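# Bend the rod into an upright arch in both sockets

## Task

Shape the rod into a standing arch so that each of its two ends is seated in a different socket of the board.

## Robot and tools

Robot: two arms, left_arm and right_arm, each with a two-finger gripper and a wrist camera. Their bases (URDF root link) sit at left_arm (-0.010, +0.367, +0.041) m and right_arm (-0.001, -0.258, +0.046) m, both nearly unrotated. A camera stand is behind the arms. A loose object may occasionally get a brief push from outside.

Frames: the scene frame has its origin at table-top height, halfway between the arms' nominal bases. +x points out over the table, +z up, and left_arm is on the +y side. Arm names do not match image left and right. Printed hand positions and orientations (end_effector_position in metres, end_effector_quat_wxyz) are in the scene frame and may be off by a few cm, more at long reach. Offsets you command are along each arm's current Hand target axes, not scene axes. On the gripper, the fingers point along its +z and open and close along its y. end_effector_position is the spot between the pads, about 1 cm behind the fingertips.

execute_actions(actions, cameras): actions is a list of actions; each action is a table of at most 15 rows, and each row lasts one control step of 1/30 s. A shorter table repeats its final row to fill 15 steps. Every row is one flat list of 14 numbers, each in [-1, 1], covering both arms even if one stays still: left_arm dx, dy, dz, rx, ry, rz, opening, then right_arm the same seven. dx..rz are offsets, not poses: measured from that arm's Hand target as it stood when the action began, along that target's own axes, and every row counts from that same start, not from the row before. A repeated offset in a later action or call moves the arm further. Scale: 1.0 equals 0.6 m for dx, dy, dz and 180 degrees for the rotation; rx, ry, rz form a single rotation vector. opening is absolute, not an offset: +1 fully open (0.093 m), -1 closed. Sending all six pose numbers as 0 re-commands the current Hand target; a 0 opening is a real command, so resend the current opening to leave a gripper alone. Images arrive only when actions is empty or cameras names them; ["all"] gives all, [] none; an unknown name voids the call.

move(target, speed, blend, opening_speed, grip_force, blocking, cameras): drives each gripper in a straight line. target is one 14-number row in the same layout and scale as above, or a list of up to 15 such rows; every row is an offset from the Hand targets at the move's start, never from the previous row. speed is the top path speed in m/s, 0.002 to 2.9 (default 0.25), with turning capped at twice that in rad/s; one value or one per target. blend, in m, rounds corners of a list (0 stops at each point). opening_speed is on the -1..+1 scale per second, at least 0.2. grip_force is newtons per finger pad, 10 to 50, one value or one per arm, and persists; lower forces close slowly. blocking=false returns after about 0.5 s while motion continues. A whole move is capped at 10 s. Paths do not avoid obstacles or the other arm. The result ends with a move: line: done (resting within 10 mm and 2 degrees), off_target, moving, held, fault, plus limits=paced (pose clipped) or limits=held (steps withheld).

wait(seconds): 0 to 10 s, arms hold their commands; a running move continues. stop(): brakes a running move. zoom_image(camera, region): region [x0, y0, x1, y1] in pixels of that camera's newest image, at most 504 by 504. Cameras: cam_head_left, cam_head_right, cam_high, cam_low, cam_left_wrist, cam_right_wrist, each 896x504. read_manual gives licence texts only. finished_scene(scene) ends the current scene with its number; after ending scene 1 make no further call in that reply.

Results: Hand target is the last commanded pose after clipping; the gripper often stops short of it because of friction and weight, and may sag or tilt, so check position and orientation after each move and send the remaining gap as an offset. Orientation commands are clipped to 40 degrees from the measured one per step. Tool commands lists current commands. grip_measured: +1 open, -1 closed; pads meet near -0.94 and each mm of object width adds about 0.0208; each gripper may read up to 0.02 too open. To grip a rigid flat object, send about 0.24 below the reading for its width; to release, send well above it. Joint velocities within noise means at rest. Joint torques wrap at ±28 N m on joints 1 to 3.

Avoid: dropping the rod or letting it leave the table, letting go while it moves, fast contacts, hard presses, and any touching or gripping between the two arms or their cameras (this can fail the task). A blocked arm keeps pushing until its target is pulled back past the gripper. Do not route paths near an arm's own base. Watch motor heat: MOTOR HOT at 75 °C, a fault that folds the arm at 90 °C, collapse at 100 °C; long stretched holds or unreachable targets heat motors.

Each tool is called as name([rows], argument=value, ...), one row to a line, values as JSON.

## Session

execute_actions(actions=[], cameras=["cam_head_left","cam_high"])

Scene clock: 0.00 s.
left_arm: end_effector_position=(+0.3713, +0.3920, +0.1034) grip_measured=+1.000 end_effector_quat_wxyz=(+0.533, -0.052, +0.843, +0.044) | right_arm: end_effector_position=(+0.3686, -0.2486, +0.0953) grip_measured=+1.000 end_effector_quat_wxyz=(+0.494, +0.011, +0.868, +0.049)
Joint positions: left_arm=[0.016 1.593 0.363 0.785 -0.117 -0.035 0.093] | right_arm=[-0.025 1.551 0.361 0.657 -0.086 0.06 0.093]
Joint velocities: within noise
Joint torques (N m): no reading
Motor temperatures (°C): left_arm=[30 38 37 28 28 29 30] | right_arm=[28 36 36 31 31 31 29]
Heat: left arm: 38 °C; right arm: 36 °C.
Hand target: left_arm +0.3769, +0.3921, +0.1150; +0.550, -0.053, +0.833, +0.043 | right_arm +0.3746, -0.2486, +0.1059; +0.510, +0.010, +0.859, +0.049
Tool commands: left_gripper/opening=+1.0 right_gripper/opening=+1.0
Images, in order (width x height): cam_head_left 896x504, cam_high 896x504.

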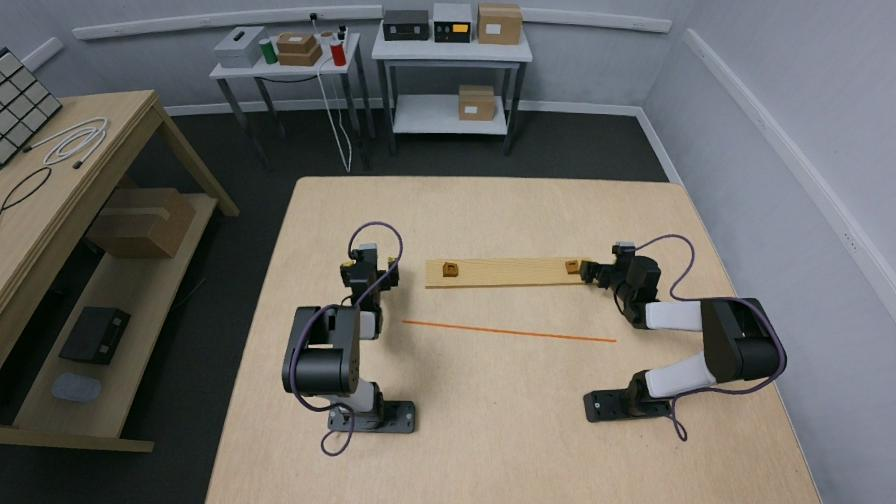

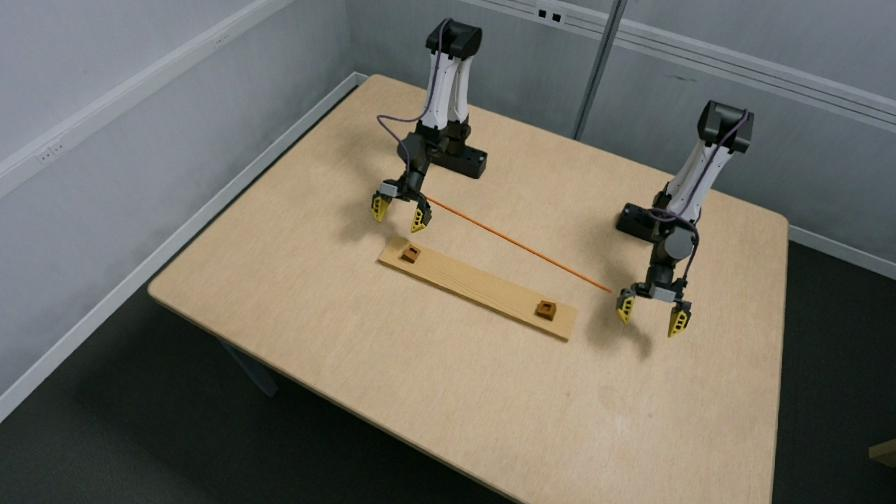

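move(target=[-0.0562,-0.263,-0.3235,0.3402,0.252,0.5092,-0.4,-0.0122,0.1253,-0.3532,-0.216,0.3027,-0.4145,-0.4], speed=0.35, cameras=["cam_high","cam_left_wrist","cam_right_wrist"])

Scene clock: 21.93 s.
left_arm: end_effector_position=(+0.2302, +0.2141, +0.2127) grip_measured=-0.398 end_effector_quat_wxyz=(-0.009, +0.749, +0.663, -0.006) | right_arm: end_effector_position=(+0.1876, -0.1905, +0.2129) grip_measured=-0.398 end_effector_quat_wxyz=(-0.002, -0.648, +0.762, +0.007)
Joint positions: left_arm=[-0.56 1.649 1.559 -1.501 0.006 1.131 0.026] | right_arm=[0.322 1.316 1.236 -1.499 -0.011 -1.077 0.026]
Joint torques (N m): left_arm=[-0.57 -5.42 8.31 0.28 -0.07 0.26] | right_arm=[0.27 -2.65 7.62 0.3 0.02 -0.18]
Motor temperatures (°C): left_arm=[30 40 39 32 28 29 30] | right_arm=[28 38 39 38 31 31 29]
Heat: left arm: 40 °C; right arm: 39 °C.
Hand target: left_arm +0.2347, +0.2118, +0.2200; +0.000, +0.755, +0.656, +0.000 | right_arm +0.1898, -0.1901, +0.2200; -0.001, -0.657, +0.754, +0.000
Off the commanded pose: left_arm 0.009 m, 2 deg | right_arm 0.008 m, 2 deg.
move: done
Images, in order (width x height): cam_high 896x504, cam_left_wrist 896x504, cam_right_wrist 896x504.

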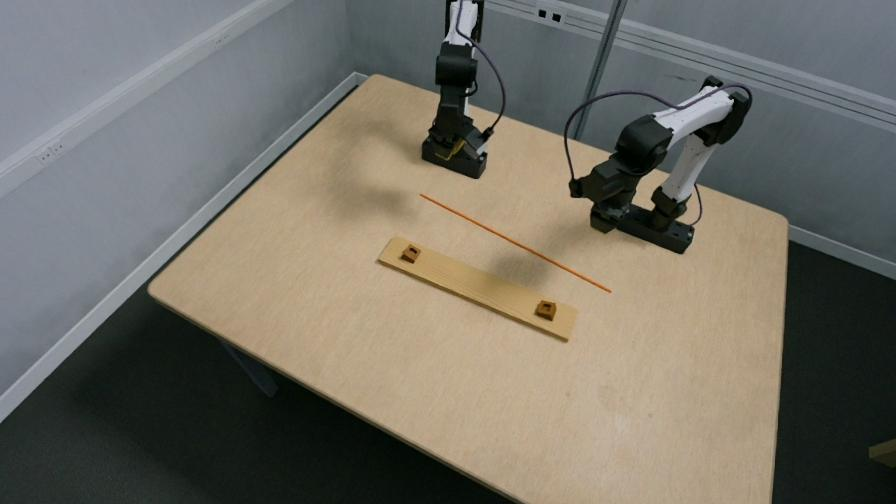

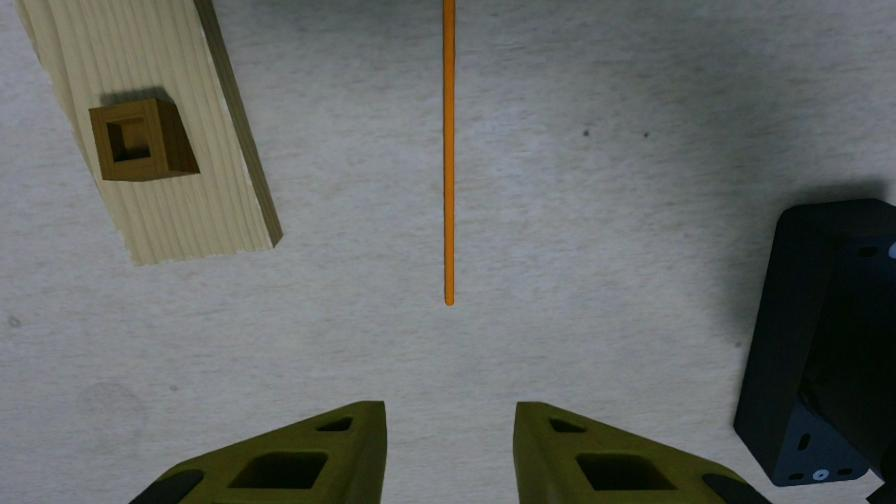

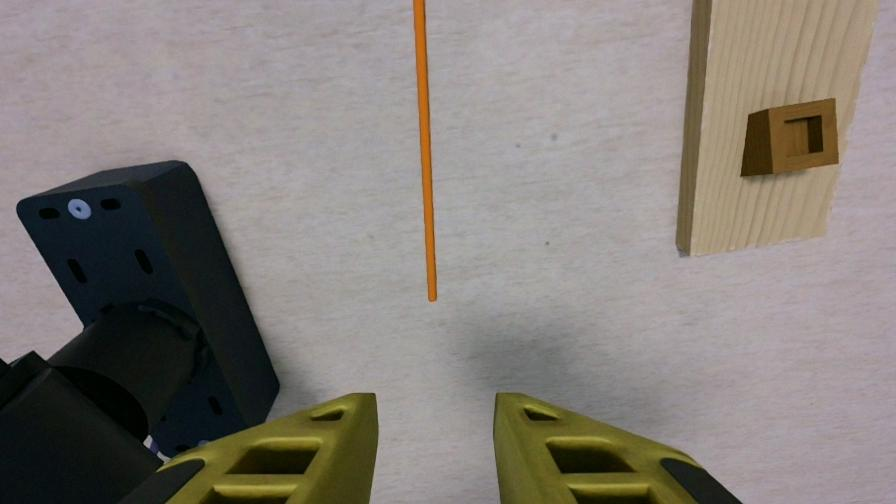

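move(target=[0.075,-0.0165,0.2633,0,0,0,-0.4,0.0815,0.0187,0.2633,0,0,-0.008,-0.4], speed=0.25, cameras=["cam_left_wrist","cam_right_wrist"])

Scene clock: 49.07 s.
left_arm: end_effector_position=(+0.2303, +0.2571, +0.0654) grip_measured=-0.398 end_effector_quat_wxyz=(-0.002, +0.751, +0.660, +0.000) | right_arm: end_effector_position=(+0.1707, -0.2358, +0.0660) grip_measured=-0.398 end_effector_quat_wxyz=(-0.003, -0.664, +0.748, +0.001)
Joint positions: left_arm=[-0.427 1.64 0.951 -0.885 -0.002 1.271 0.026] | right_arm=[0.119 1.284 0.617 -0.911 0.002 -1.322 0.026]
Joint torques (N m): left_arm=[0.17 -5.05 4.37 0.54 0 0.25] | right_arm=[-1.21 -2.21 3.75 0.7 -0.12 -0.19]
Motor temperatures (°C): left_arm=[30 41 42 29 28 29 30] | right_arm=[28 37 43 33 30 31 29]
Heat: left arm: 42 °C; right arm: 43 °C.
Hand target: left_arm +0.2311, +0.2579, +0.0620; +0.000, +0.755, +0.656, +0.000 | right_arm +0.1719, -0.2371, +0.0621; +0.000, -0.666, +0.746, +0.000
Off the commanded pose: left_arm 0.004 m, 1 deg | right_arm 0.004 m, 0 deg.
move: done
Images, in order (width x height): cam_left_wrist 896x504, cam_right_wrist 896x504.

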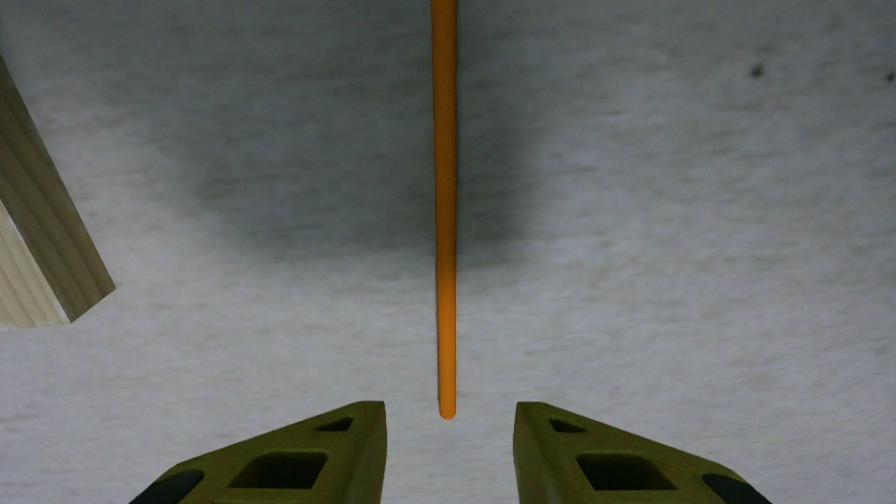

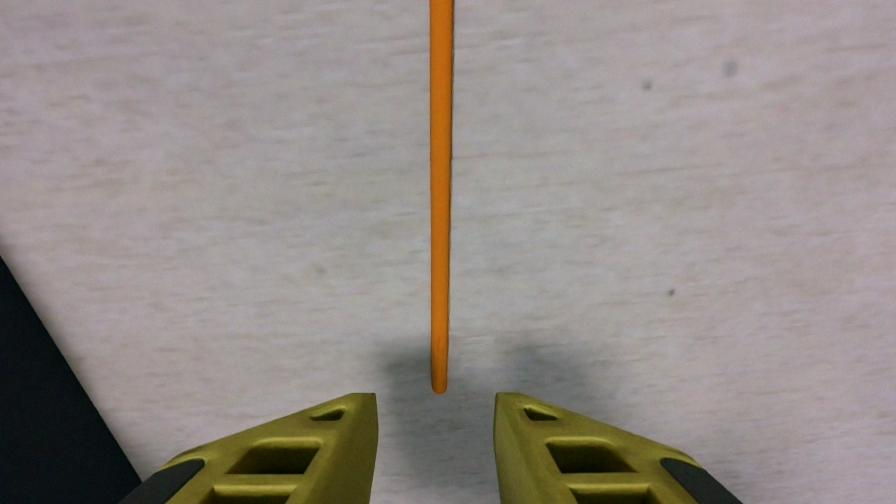

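move([
  [0,0,0.07,0,0,0,-0.4,0,-0.0067,0.07,0,0,0,-0.4],
  [0,0,0.0983,0,0,0,-0.4,0,-0.0067,0.101,0,0,0,-0.4],
  [0,0,0.0983,0,0,0,-1,0,-0.0067,0.101,0,0,0,-1],
], speed=[0.12,0.04,0.04], blend=[0.005,0,0], opening_speed=0.6, cameras=["cam_left_wrist","cam_right_wrist"])

Scene clock: 62.07 s.
left_arm: end_effector_position=(+0.2284, +0.2580, +0.0072) grip_measured=-0.976 end_effector_quat_wxyz=(-0.007, +0.751, +0.660, -0.002) | right_arm: end_effector_position=(+0.1715, -0.2366, +0.0055) grip_measured=-0.960 end_effector_quat_wxyz=(-0.009, -0.665, +0.747, +0.005)
Joint positions: left_arm=[-0.427 1.775 0.832 -0.643 -0.002 1.271 0] | right_arm=[0.114 1.484 0.479 -0.586 0.002 -1.33 0]
Joint torques (N m): left_arm=[0.17 -5.18 3.69 0.68 0.01 0.25] | right_arm=[-1.29 -2.37 2.99 0.86 -0.13 -0.17]
Heat: left arm: 41 °C; right arm: 41 °C.
Hand target: left_arm +0.2311, +0.2579, +0.0030; +0.000, +0.755, +0.656, +0.000 | right_arm +0.1758, -0.2377, +0.0015; -0.001, -0.666, +0.746, +0.000
Off the commanded pose: left_arm 0.005 m, 1 deg | right_arm 0.006 m, 1 deg.
move: done
Images, in order (width x height): cam_left_wrist 896x504, cam_right_wrist 896x504.

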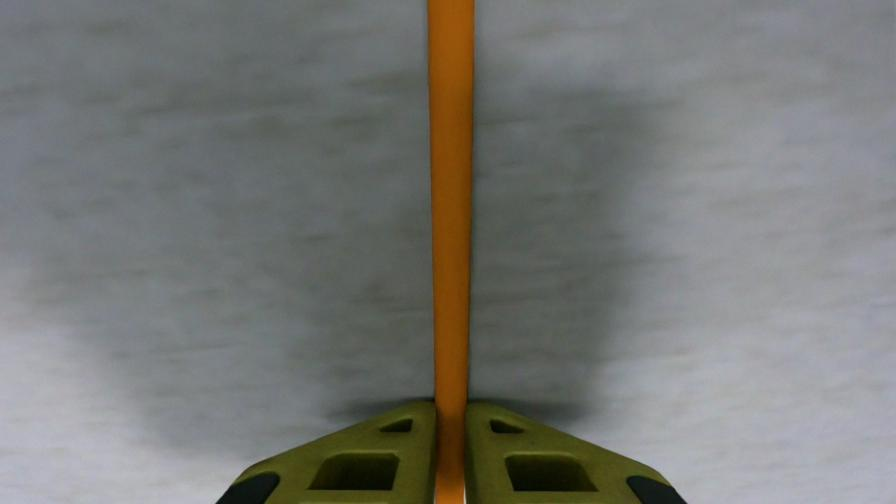

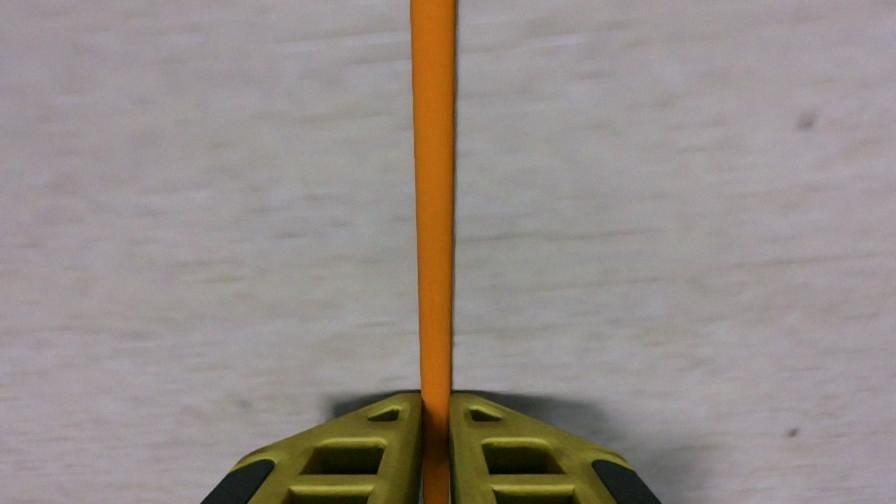

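move([
  [0,0,-0.1,0,0,0,-1,0,0,-0.1,0,0,0,-1],
  [-0.0068,0.1972,-0.32,0,0,-0.027,-1,-0.006,-0.2512,-0.3225,0,0,-0.024,-1],
], speed=0.14, blend=[0.029,0], cameras=[])

Scene clock: 96.30 s.
left_arm: end_effector_position=(+0.3443, +0.2414, +0.1877) grip_measured=-0.976 end_effector_quat_wxyz=(-0.011, +0.723, +0.690, +0.001) | right_arm: end_effector_position=(+0.3234, -0.2530, +0.1884) grip_measured=-0.971 end_effector_quat_wxyz=(+0.009, +0.690, -0.724, +0.005)
Joint positions: left_arm=[-0.343 2.007 1.913 -1.496 -0.012 1.272 0] | right_arm=[0.014 1.778 1.589 -1.389 0.019 -1.497 0]
Joint torques (N m): left_arm=[-0.49 -8.14 8.35 0.24 0.09 0.17] | right_arm=[-0.73 -6.09 7.69 0.26 -0.29 -0.18]
Heat: left arm: 40 °C; right arm: 40 °C.
Hand target: left_arm +0.3478, +0.2374, +0.1949; +0.000, +0.726, +0.688, +0.000 | right_arm +0.3261, -0.2509, +0.1950; +0.001, +0.694, -0.720, +0.000
Off the commanded pose: left_arm 0.009 m, 1 deg | right_arm 0.007 m, 1 deg.
move: done
No camera images: "cameras" was empty.

move([
  [-0.0125,0.0135,0.02,0,-0.1111,0,-1,-0.0125,-0.0167,0.02,0,-0.1111,0,-1],
  [-0.05,0.0325,0.0583,0,-0.2333,-0.001,-1,-0.05,-0.04,0.0617,0,-0.2333,0,-1],
  [-0.121,0.052,0.0867,0,-0.3444,-0.003,-1,-0.1183,-0.0633,0.0933,0,-0.3444,0,-1],
  [-0.1758,0.0642,0.0967,0,-0.4333,-0.004,-1,-0.1727,-0.0777,0.105,0,-0.4333,0,-1],
], speed=0.11, blend=[0.02,0.02,0.02,0], cameras=["cam_high","cam_low"])

zoom_image(camera="cam_low", region=[365, 205, 440, 290])

zoom_image(camera="cam_low", region=[480, 190, 550, 260])

zoom_image(camera="cam_high", region=[385, 215, 445, 275])

zoom_image(camera="cam_high", region=[520, 270, 580, 330])

Scene clock: 121.80 s.
left_arm: end_effector_position=(+0.3889, +0.1450, +0.1234) grip_measured=-0.976 end_effector_quat_wxyz=(+0.421, +0.553, +0.568, -0.441) | right_arm: end_effector_position=(+0.3774, -0.1672, +0.1225) grip_measured=-0.971 end_effector_quat_wxyz=(-0.442, +0.548, -0.578, -0.413)
Joint positions: left_arm=[-0.144 2.147 1.304 -0.254 1.28 1.043 0] | right_arm=[-0.202 2.264 1.494 -1.232 -1.27 -2.026 0]
Joint torques (N m): left_arm=[-3.43 -10.65 4.71 1.4 0.88 0] | right_arm=[2.92 -8.17 4.59 -0.55 -1.31 -0.21]
Heat: left arm: 45 °C; right arm: 42 °C.
Hand target: left_arm +0.3805, +0.1299, +0.1368; +0.432, +0.560, +0.539, -0.457 | right_arm +0.3766, -0.1492, +0.1319; -0.453, +0.539, -0.560, -0.436
Off the commanded pose: left_arm 0.022 m, 4 deg | right_arm 0.020 m, 4 deg.
move: off_target (left_arm, right_arm)
Images, in order (width x height): cam_high 896x504, cam_low 896x504.

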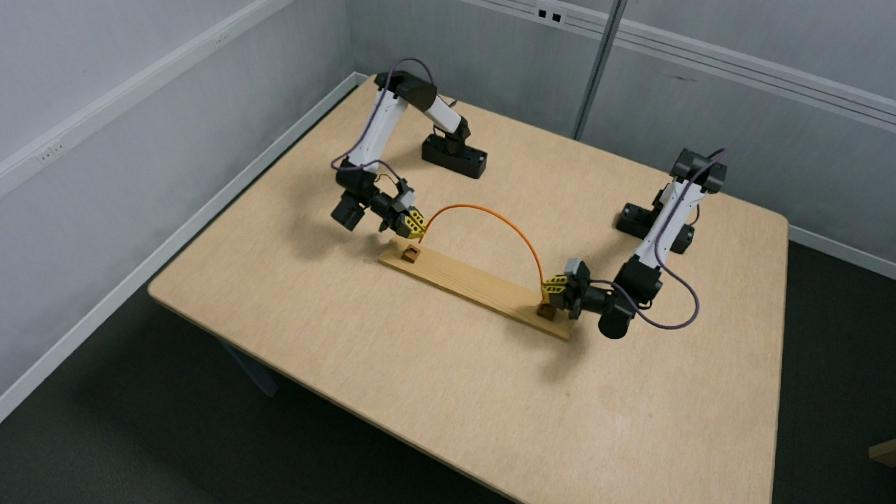

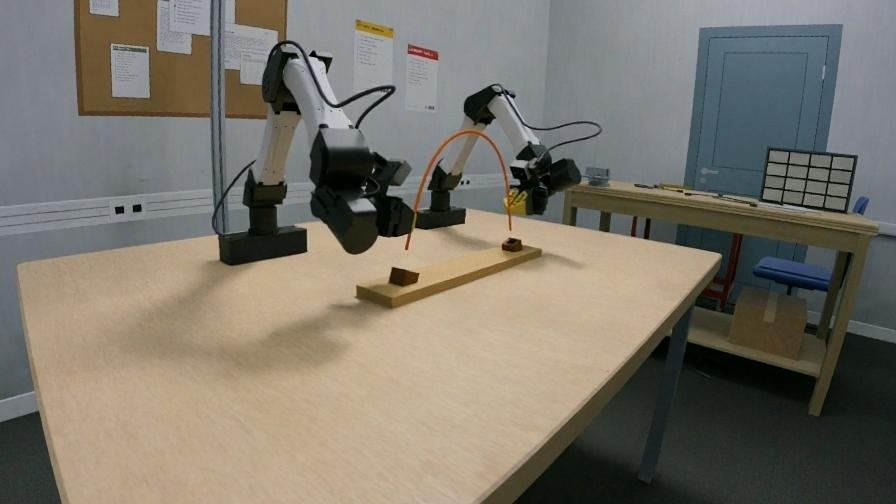

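Scaled by 5.929 from the camera's 896x504 image, which has a finer 1280x720 frame.

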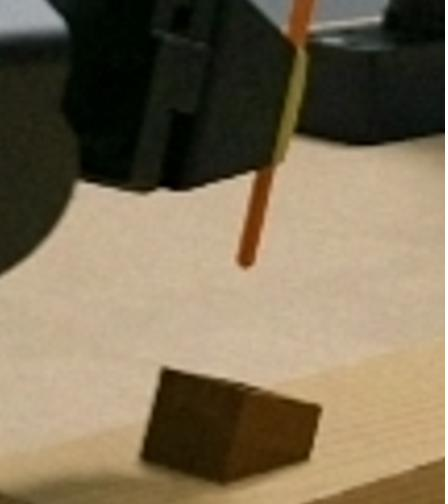

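Scaled by 7.200 from the camera's 896x504 image, which has a finer 1280x720 frame.

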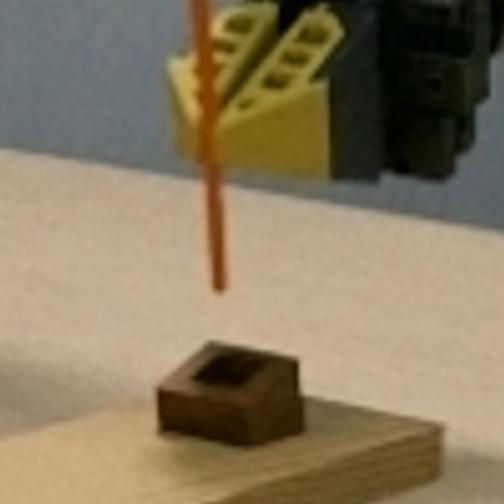

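Scaled by 8.400 from the camera's 896x504 image, which has a finer 1280x720 frame.

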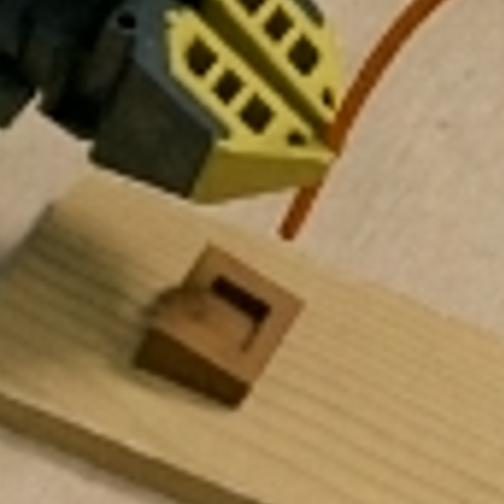

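Scaled by 8.400 from the camera's 896x504 image, which has a finer 1280x720 frame.

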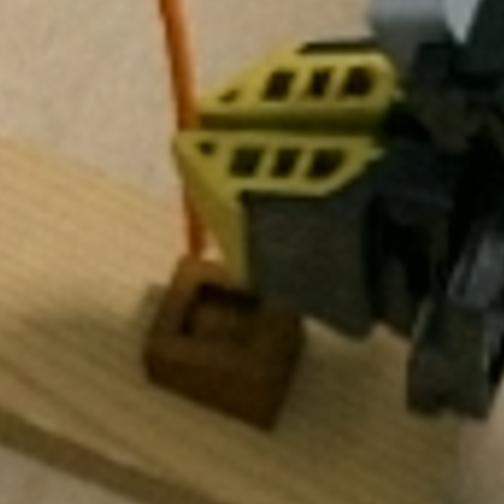

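move([
  [0,0,0,0,0,0,-1,0,-0.02,0,0,0,0,-1],
  [0.0465,0,-0.002,0,0.006,0,-1,0.0485,-0.02,-0.0118,0,0.006,0,-1],
], speed=0.06, cameras=["cam_high","cam_low"])

zoom_image(camera="cam_low", region=[365, 205, 440, 290])

zoom_image(camera="cam_low", region=[480, 190, 550, 260])

zoom_image(camera="cam_high", region=[385, 215, 445, 275])

zoom_image(camera="cam_high", region=[520, 270, 580, 330])

Scene clock: 150.53 s.
left_arm: end_effector_position=(+0.3852, +0.1455, +0.1049) grip_measured=-0.976 end_effector_quat_wxyz=(+0.416, +0.554, +0.568, -0.444) | right_arm: end_effector_position=(+0.3850, -0.1691, +0.0962) grip_measured=-0.971 end_effector_quat_wxyz=(-0.440, +0.546, -0.575, -0.421)
Joint positions: left_arm=[-0.144 2.185 1.288 -0.236 1.28 1.072 0] | right_arm=[-0.203 2.371 1.55 -1.24 -1.273 -2.077 0]
Joint torques (N m): left_arm=[-2.03 -9.25 4.81 1.28 0.78 0.28] | right_arm=[0.84 -8.84 5.79 -0.72 -0.97 -0.21]
Motor temperatures (°C): left_arm=[30 51 40 31 29 29 32] | right_arm=[28 44 41 33 32 31 31]
Heat: left arm: 51 °C; right arm: 44 °C.
Hand target: left_arm +0.3806, +0.1369, +0.1098; +0.427, +0.565, +0.543, -0.452 | right_arm +0.3880, -0.1625, +0.1049; -0.448, +0.543, -0.564, -0.431
Off the commanded pose: left_arm 0.011 m, 4 deg | right_arm 0.011 m, 2 deg.
joint sent to its limit (right arm) — joint 6 (wrist roll), lower limit. The joint targets still meet the commanded pose.
move: off_target (left_arm, right_arm)
Images, in order (width x height): cam_high 896x504, cam_low 896x504.

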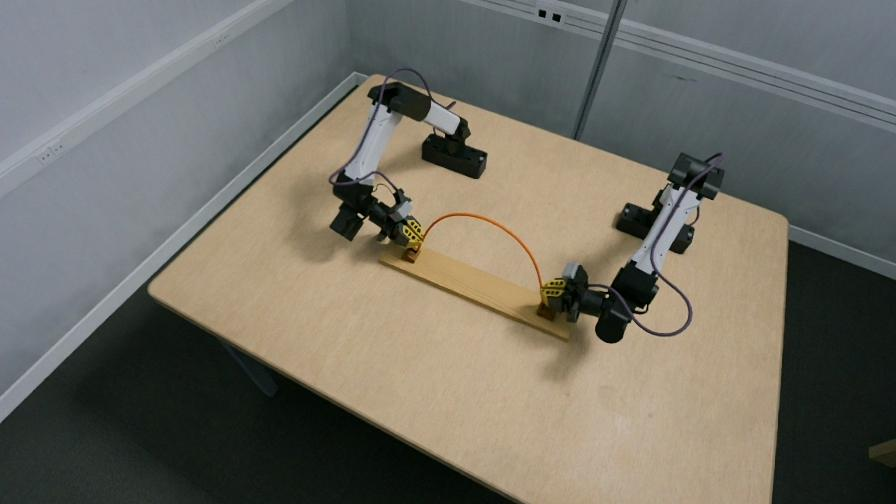

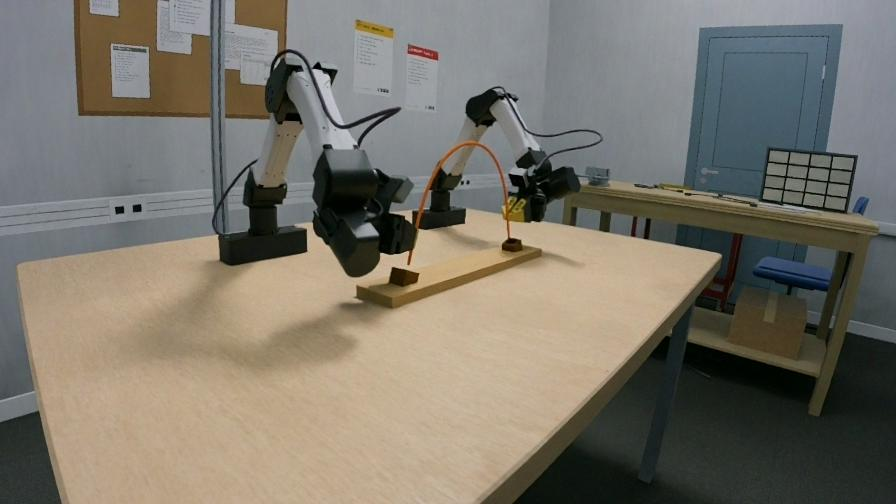

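Scaled by 5.929 from the camera's 896x504 image, which has a finer 1280x720 frame.

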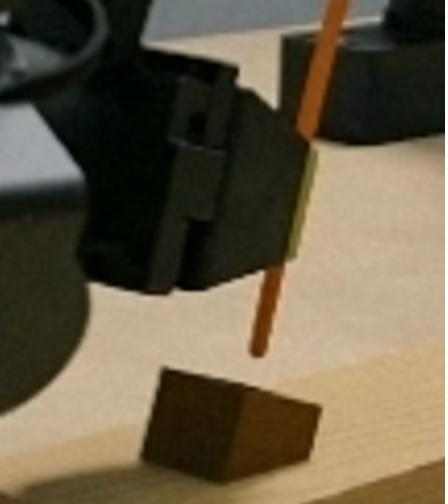

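Scaled by 7.200 from the camera's 896x504 image, which has a finer 1280x720 frame.

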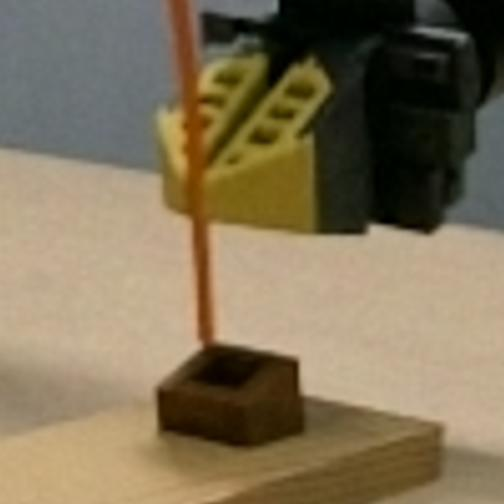

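Scaled by 8.400 from the camera's 896x504 image, which has a finer 1280x720 frame.

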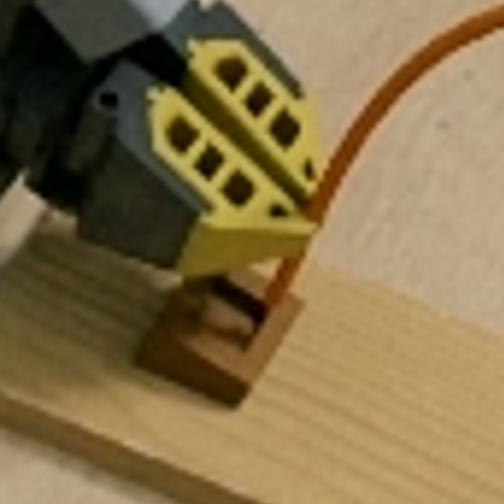

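Scaled by 8.400 from the camera's 896x504 image, which has a finer 1280x720 frame.

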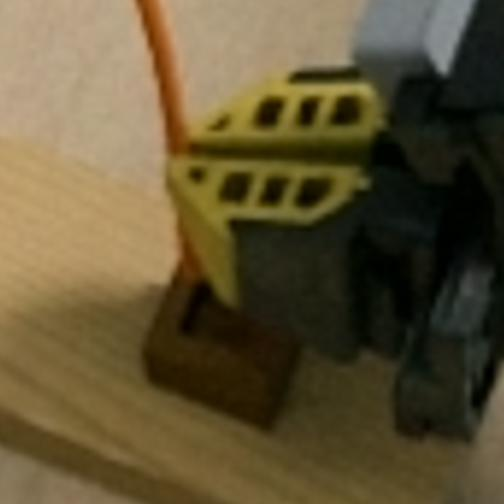

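move(target=[0.003, 0, -0.013, 0, 0, 0, -1, 0.00375, -0.0067, -0.0162, 0, 0, 0, -1], speed=0.05, cameras=["cam_high","cam_low"])

zoom_image(camera="cam_low", region=[365, 205, 440, 290])

zoom_image(camera="cam_high", region=[385, 215, 445, 275])

zoom_image(camera="cam_low", region=[480, 190, 550, 260])

zoom_image(camera="cam_high", region=[520, 270, 580, 330])

Scene clock: 167.03 s.
left_arm: end_effector_position=(+0.3830, +0.1528, +0.1023) grip_measured=-0.976 end_effector_quat_wxyz=(+0.416, +0.556, +0.569, -0.441) | right_arm: end_effector_position=(+0.3898, -0.1785, +0.0978) grip_measured=-0.971 end_effector_quat_wxyz=(-0.442, +0.548, -0.580, -0.410)
Joint positions: left_arm=[-0.128 2.185 1.288 -0.289 1.28 1.131 0] | right_arm=[-0.224 2.371 1.572 -1.249 -1.258 -2.078 0]
Joint torques (N m): left_arm=[-1.7 -8.87 6.02 1.06 0.86 0.27] | right_arm=[0.62 -8.43 5.7 -0.75 -0.99 -0.18]
Heat: left arm: 50 °C; right arm: 45 °C.
Hand target: left_arm +0.3810, +0.1450, +0.1098; +0.427, +0.565, +0.543, -0.452 | right_arm +0.3916, -0.1727, +0.1049; -0.447, +0.543, -0.564, -0.431
Off the commanded pose: left_arm 0.011 m, 4 deg | right_arm 0.009 m, 3 deg.
joint sent to its limit (right arm) — joint 6 (wrist roll), lower limit. The joint targets still meet the commanded pose.
move: off_target (left_arm, right_arm)
Images, in order (width x height): cam_high 896x504, cam_low 896x504.

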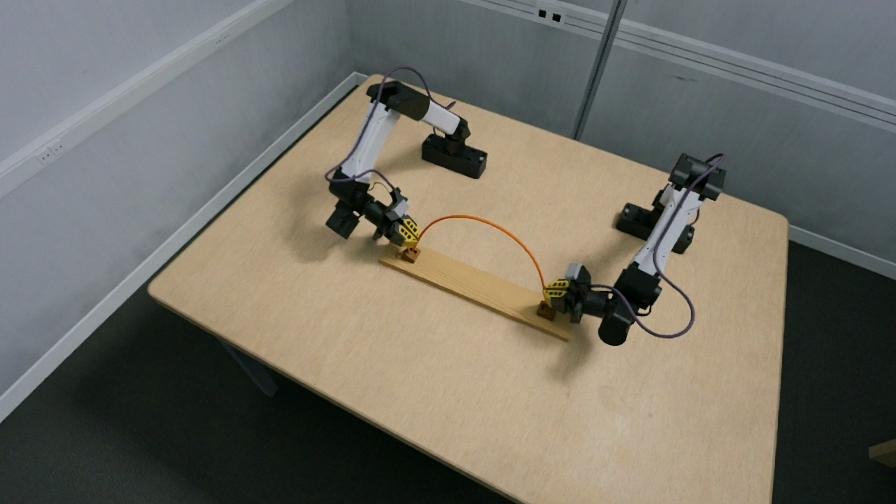

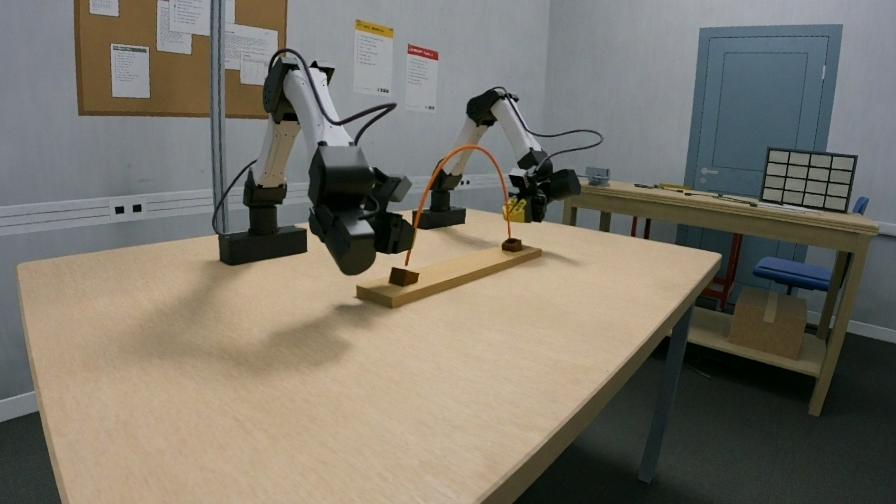

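Scaled by 5.929 from the camera's 896x504 image, which has a finer 1280x720 frame.

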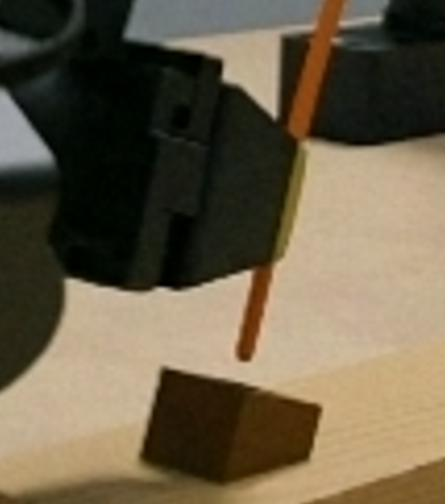

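Scaled by 8.400 from the camera's 896x504 image, which has a finer 1280x720 frame.

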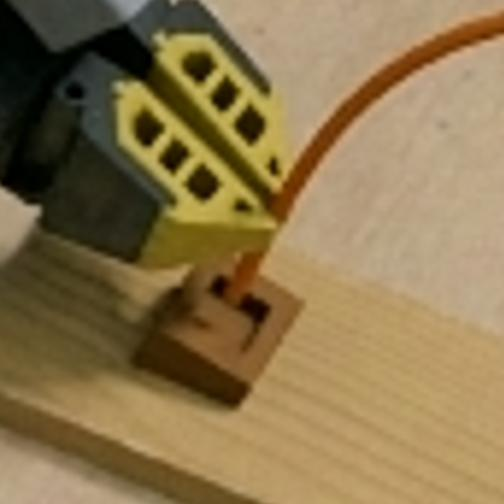

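Scaled by 7.200 from the camera's 896x504 image, which has a finer 1280x720 frame.

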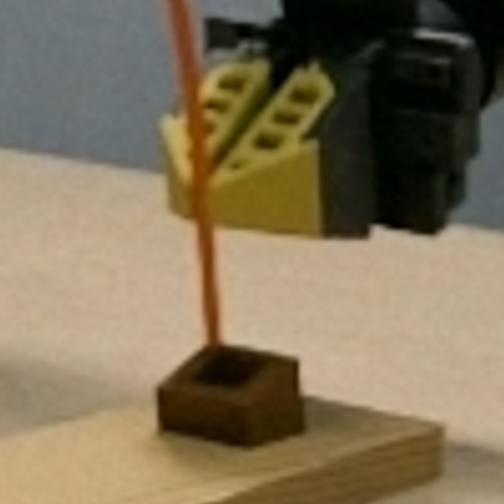

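Scaled by 8.400 from the camera's 896x504 image, which has a finer 1280x720 frame.

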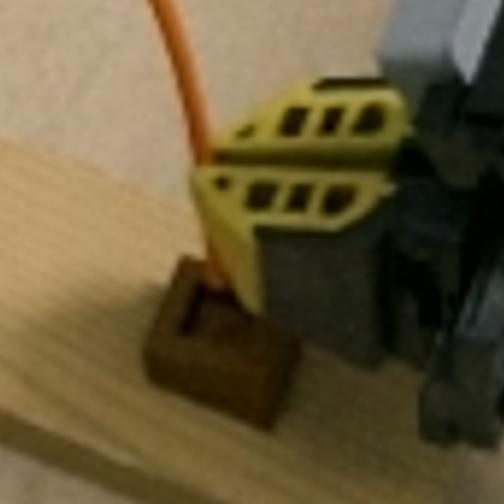

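move([
  [0.0185, 0.005, -0.006, 0, 0, 0, -1, 0.0177, 0, -0.0027, 0, 0, 0, -1],
  [0.0362, 0.005, -0.0087, 0, 0, 0, -1, 0.0358, 0, -0.0071, 0, 0, 0, -1],
], speed=0.05, blend=[0.004, 0], cameras=["cam_high","cam_low"])

zoom_image(camera="cam_low", region=[365, 205, 440, 290])

zoom_image(camera="cam_low", region=[480, 190, 550, 260])

zoom_image(camera="cam_high", region=[520, 270, 580, 330])

Scene clock: 183.50 s.
left_arm: end_effector_position=(+0.3803, +0.1599, +0.0837) grip_measured=-0.976 end_effector_quat_wxyz=(+0.416, +0.555, +0.563, -0.449) | right_arm: end_effector_position=(+0.3880, -0.1857, +0.0821) grip_measured=-0.971 end_effector_quat_wxyz=(+0.433, -0.540, +0.591, +0.415)
Joint positions: left_arm=[-0.109 2.245 1.299 -0.331 1.306 1.221 0] | right_arm=[-0.242 2.41 1.572 -1.243 -1.242 -2.079 0]
Joint torques (N m): left_arm=[-1.13 -8.59 7.1 0.81 0.74 0.3] | right_arm=[0.28 -8.76 4.23 -0.37 -0.99 -0.17]
Heat: left arm: 49 °C; right arm: 46 °C.
Hand target: left_arm +0.3842, +0.1549, +0.0898; +0.427, +0.565, +0.543, -0.452 | right_arm +0.3913, -0.1818, +0.0850; +0.448, -0.543, +0.564, +0.431
Off the commanded pose: left_arm 0.009 m, 3 deg | right_arm 0.006 m, 4 deg.
joint sent to its limit (right arm) — joint 6 (wrist roll), lower limit. The joint targets are off in orientation, not in position.
move: off_target (left_arm, right_arm)
Images, in order (width x height): cam_high 896x504, cam_low 896x504.

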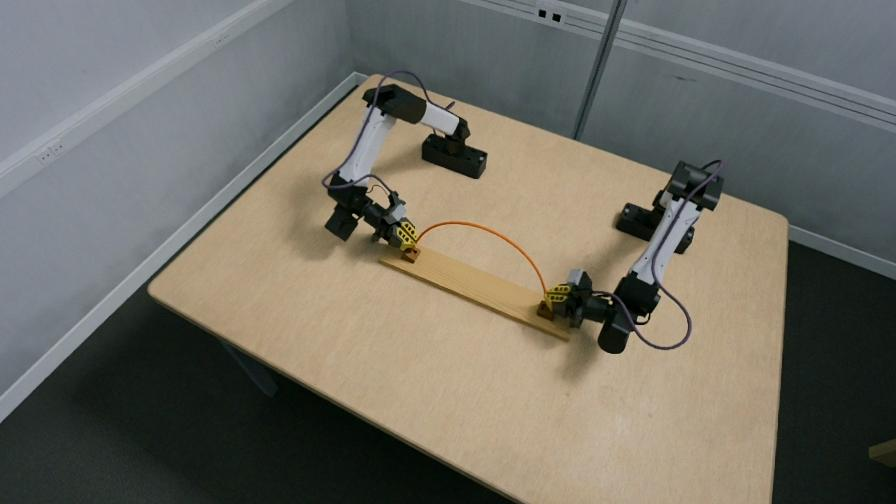

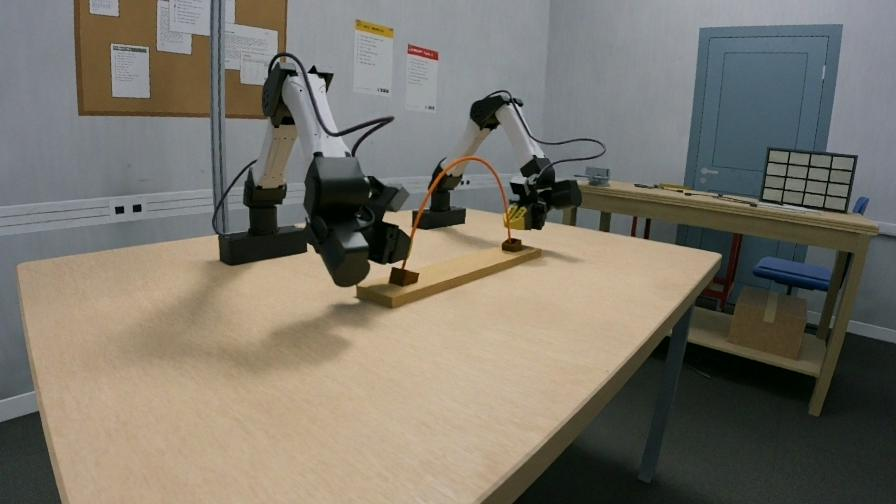

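Scaled by 5.929 from the camera's 896x504 image, which has a finer 1280x720 frame.

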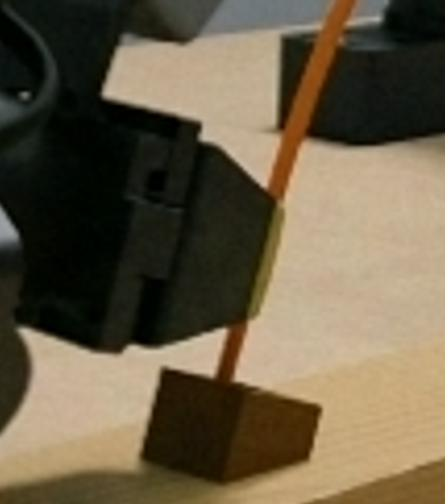

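Scaled by 7.200 from the camera's 896x504 image, which has a finer 1280x720 frame.

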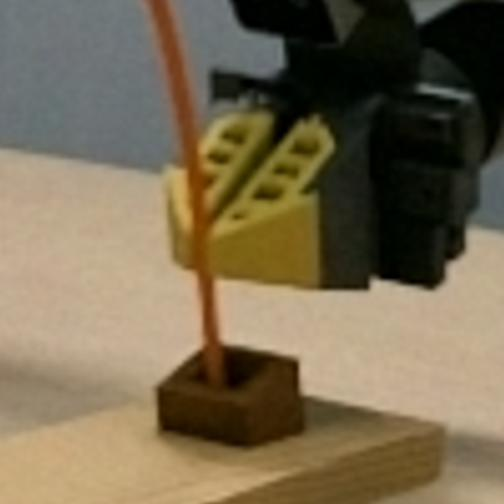

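Scaled by 8.400 from the camera's 896x504 image, which has a finer 1280x720 frame.

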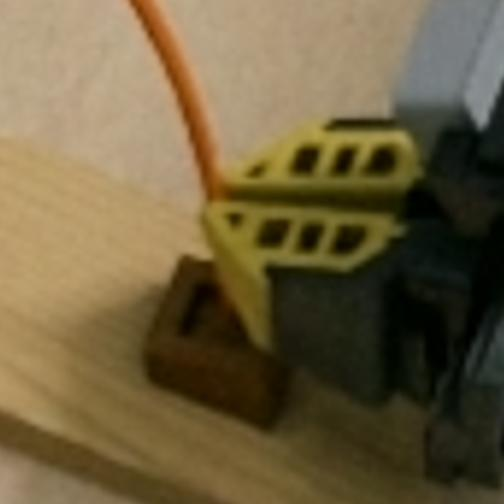

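move(target=[0.0152, 0, -0.0067, 0, 0, 0, -1, 0.0185, 0, -0.006, 0, 0, 0, -1], speed=0.04, cameras=["cam_high","cam_low"])

zoom_image(camera="cam_low", region=[365, 205, 440, 290])

zoom_image(camera="cam_low", region=[480, 190, 550, 260])

zoom_image(camera="cam_high", region=[385, 215, 445, 275])

Scene clock: 191.57 s.
left_arm: end_effector_position=(+0.3798, +0.1616, +0.0833) grip_measured=-0.976 end_effector_quat_wxyz=(+0.423, +0.556, +0.550, -0.458) | right_arm: end_effector_position=(+0.3888, -0.1868, +0.0813) grip_measured=-0.971 end_effector_quat_wxyz=(+0.436, -0.535, +0.592, +0.417)
Joint positions: left_arm=[-0.102 2.269 1.323 -0.377 1.338 1.282 0] | right_arm=[-0.246 2.416 1.572 -1.241 -1.253 -2.08 0]
Joint torques (N m): left_arm=[-0.44 -8.28 6.68 0.67 0.49 0.33] | right_arm=[-0.65 -7.84 3.62 -0.14 -0.79 -0.17]
Heat: left arm: 50 °C; right arm: 47 °C.
Hand target: left_arm +0.3844, +0.1608, +0.0818; +0.427, +0.565, +0.543, -0.452 | right_arm +0.3911, -0.1877, +0.0749; +0.448, -0.543, +0.564, +0.431
Off the commanded pose: left_arm 0.005 m, 2 deg | right_arm 0.007 m, 4 deg.
joint sent to its limit (right arm) — joint 6 (wrist roll), lower limit. The joint targets are off in orientation, not in position.
move: off_target (right_arm)
Images, in order (width x height): cam_high 896x504, cam_low 896x504.

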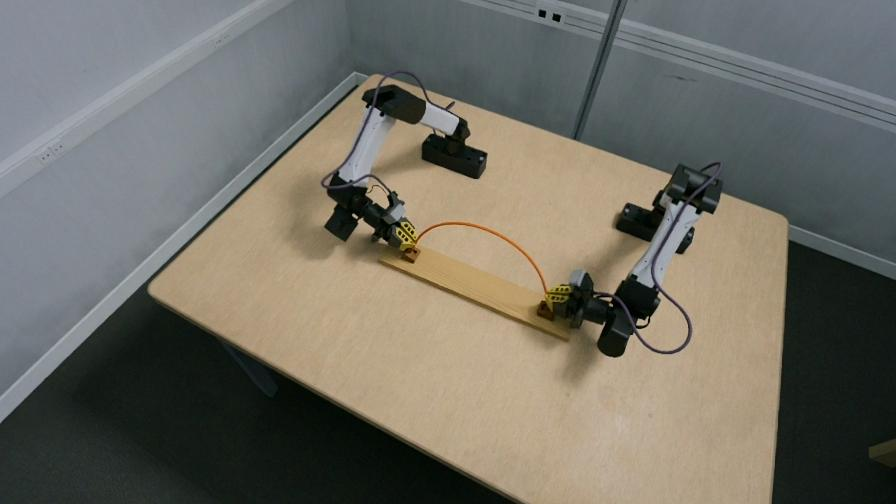

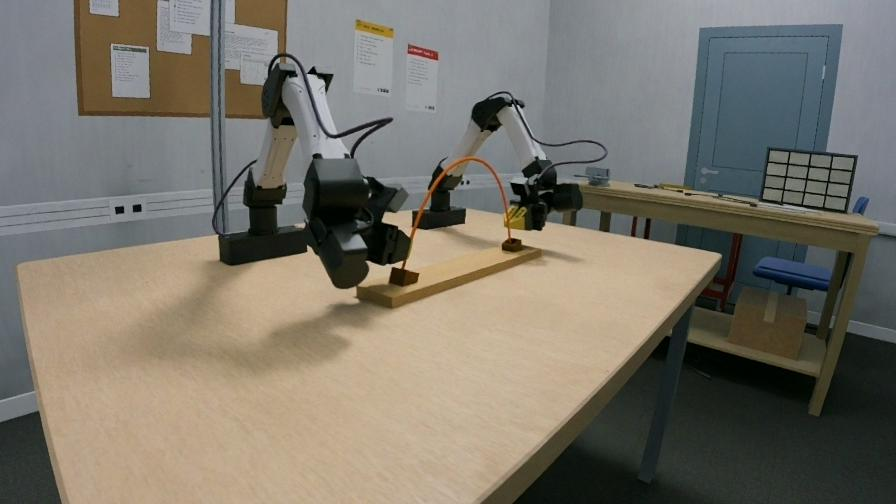

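Scaled by 5.929 from the camera's 896x504 image, which has a finer 1280x720 frame.

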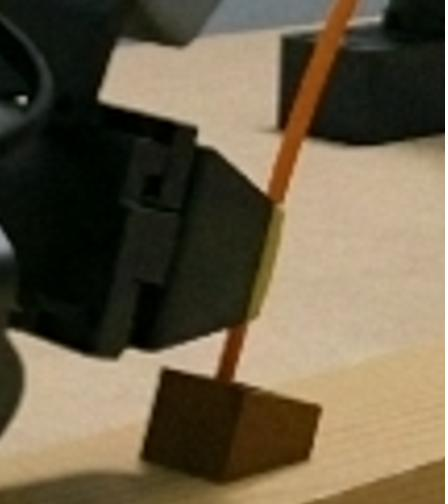

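Scaled by 7.200 from the camera's 896x504 image, which has a finer 1280x720 frame.

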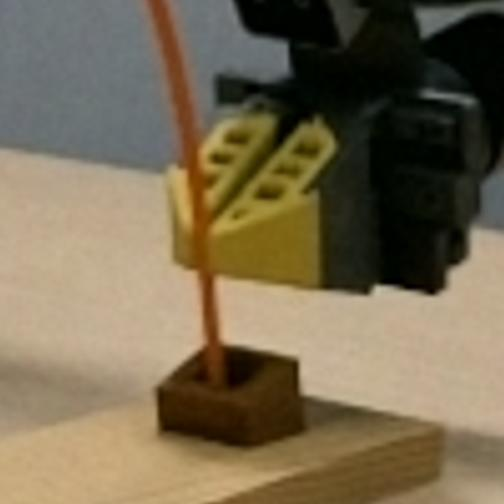

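Scaled by 8.400 from the camera's 896x504 image, which has a finer 1280x720 frame.

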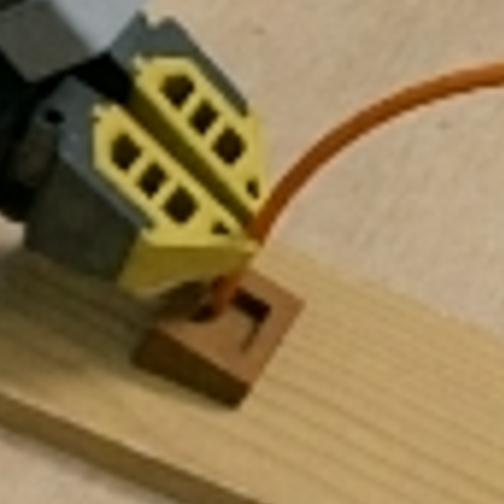

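move(target=[0.0065, 0, 0.0015, 0, 0, 0, -1, 0.007, 0, 0.0067, 0, 0, 0, -1], speed=0.04, cameras=[])

Scene clock: 203.60 s.
left_arm: end_effector_position=(+0.3797, +0.1616, +0.0829) grip_measured=-0.976 end_effector_quat_wxyz=(+0.425, +0.554, +0.547, -0.462) | right_arm: end_effector_position=(+0.3897, -0.1861, +0.0806) grip_measured=-0.971 end_effector_quat_wxyz=(+0.441, -0.527, +0.592, +0.421)
Joint positions: left_arm=[-0.1 2.277 1.326 -0.378 1.351 1.288 0] | right_arm=[-0.246 2.425 1.572 -1.241 -1.27 -2.08 0]
Joint torques (N m): left_arm=[-0.55 -8.09 6.45 0.72 0.37 0.33] | right_arm=[-0.06 -7.6 3.45 0 -0.66 -0.17]
Heat: left arm: 49 °C; right arm: 47 °C.
Hand target: left_arm +0.3843, +0.1607, +0.0779; +0.427, +0.565, +0.543, -0.452 | right_arm +0.3912, -0.1848, +0.0699; +0.448, -0.543, +0.564, +0.431
Off the commanded pose: left_arm 0.007 m, 2 deg | right_arm 0.011 m, 4 deg.
joint sent to its limit (right arm) — joint 6 (wrist roll), lower limit. The joint targets are off in orientation, not in position.
move: off_target (right_arm)
No camera images: "cameras" was empty.


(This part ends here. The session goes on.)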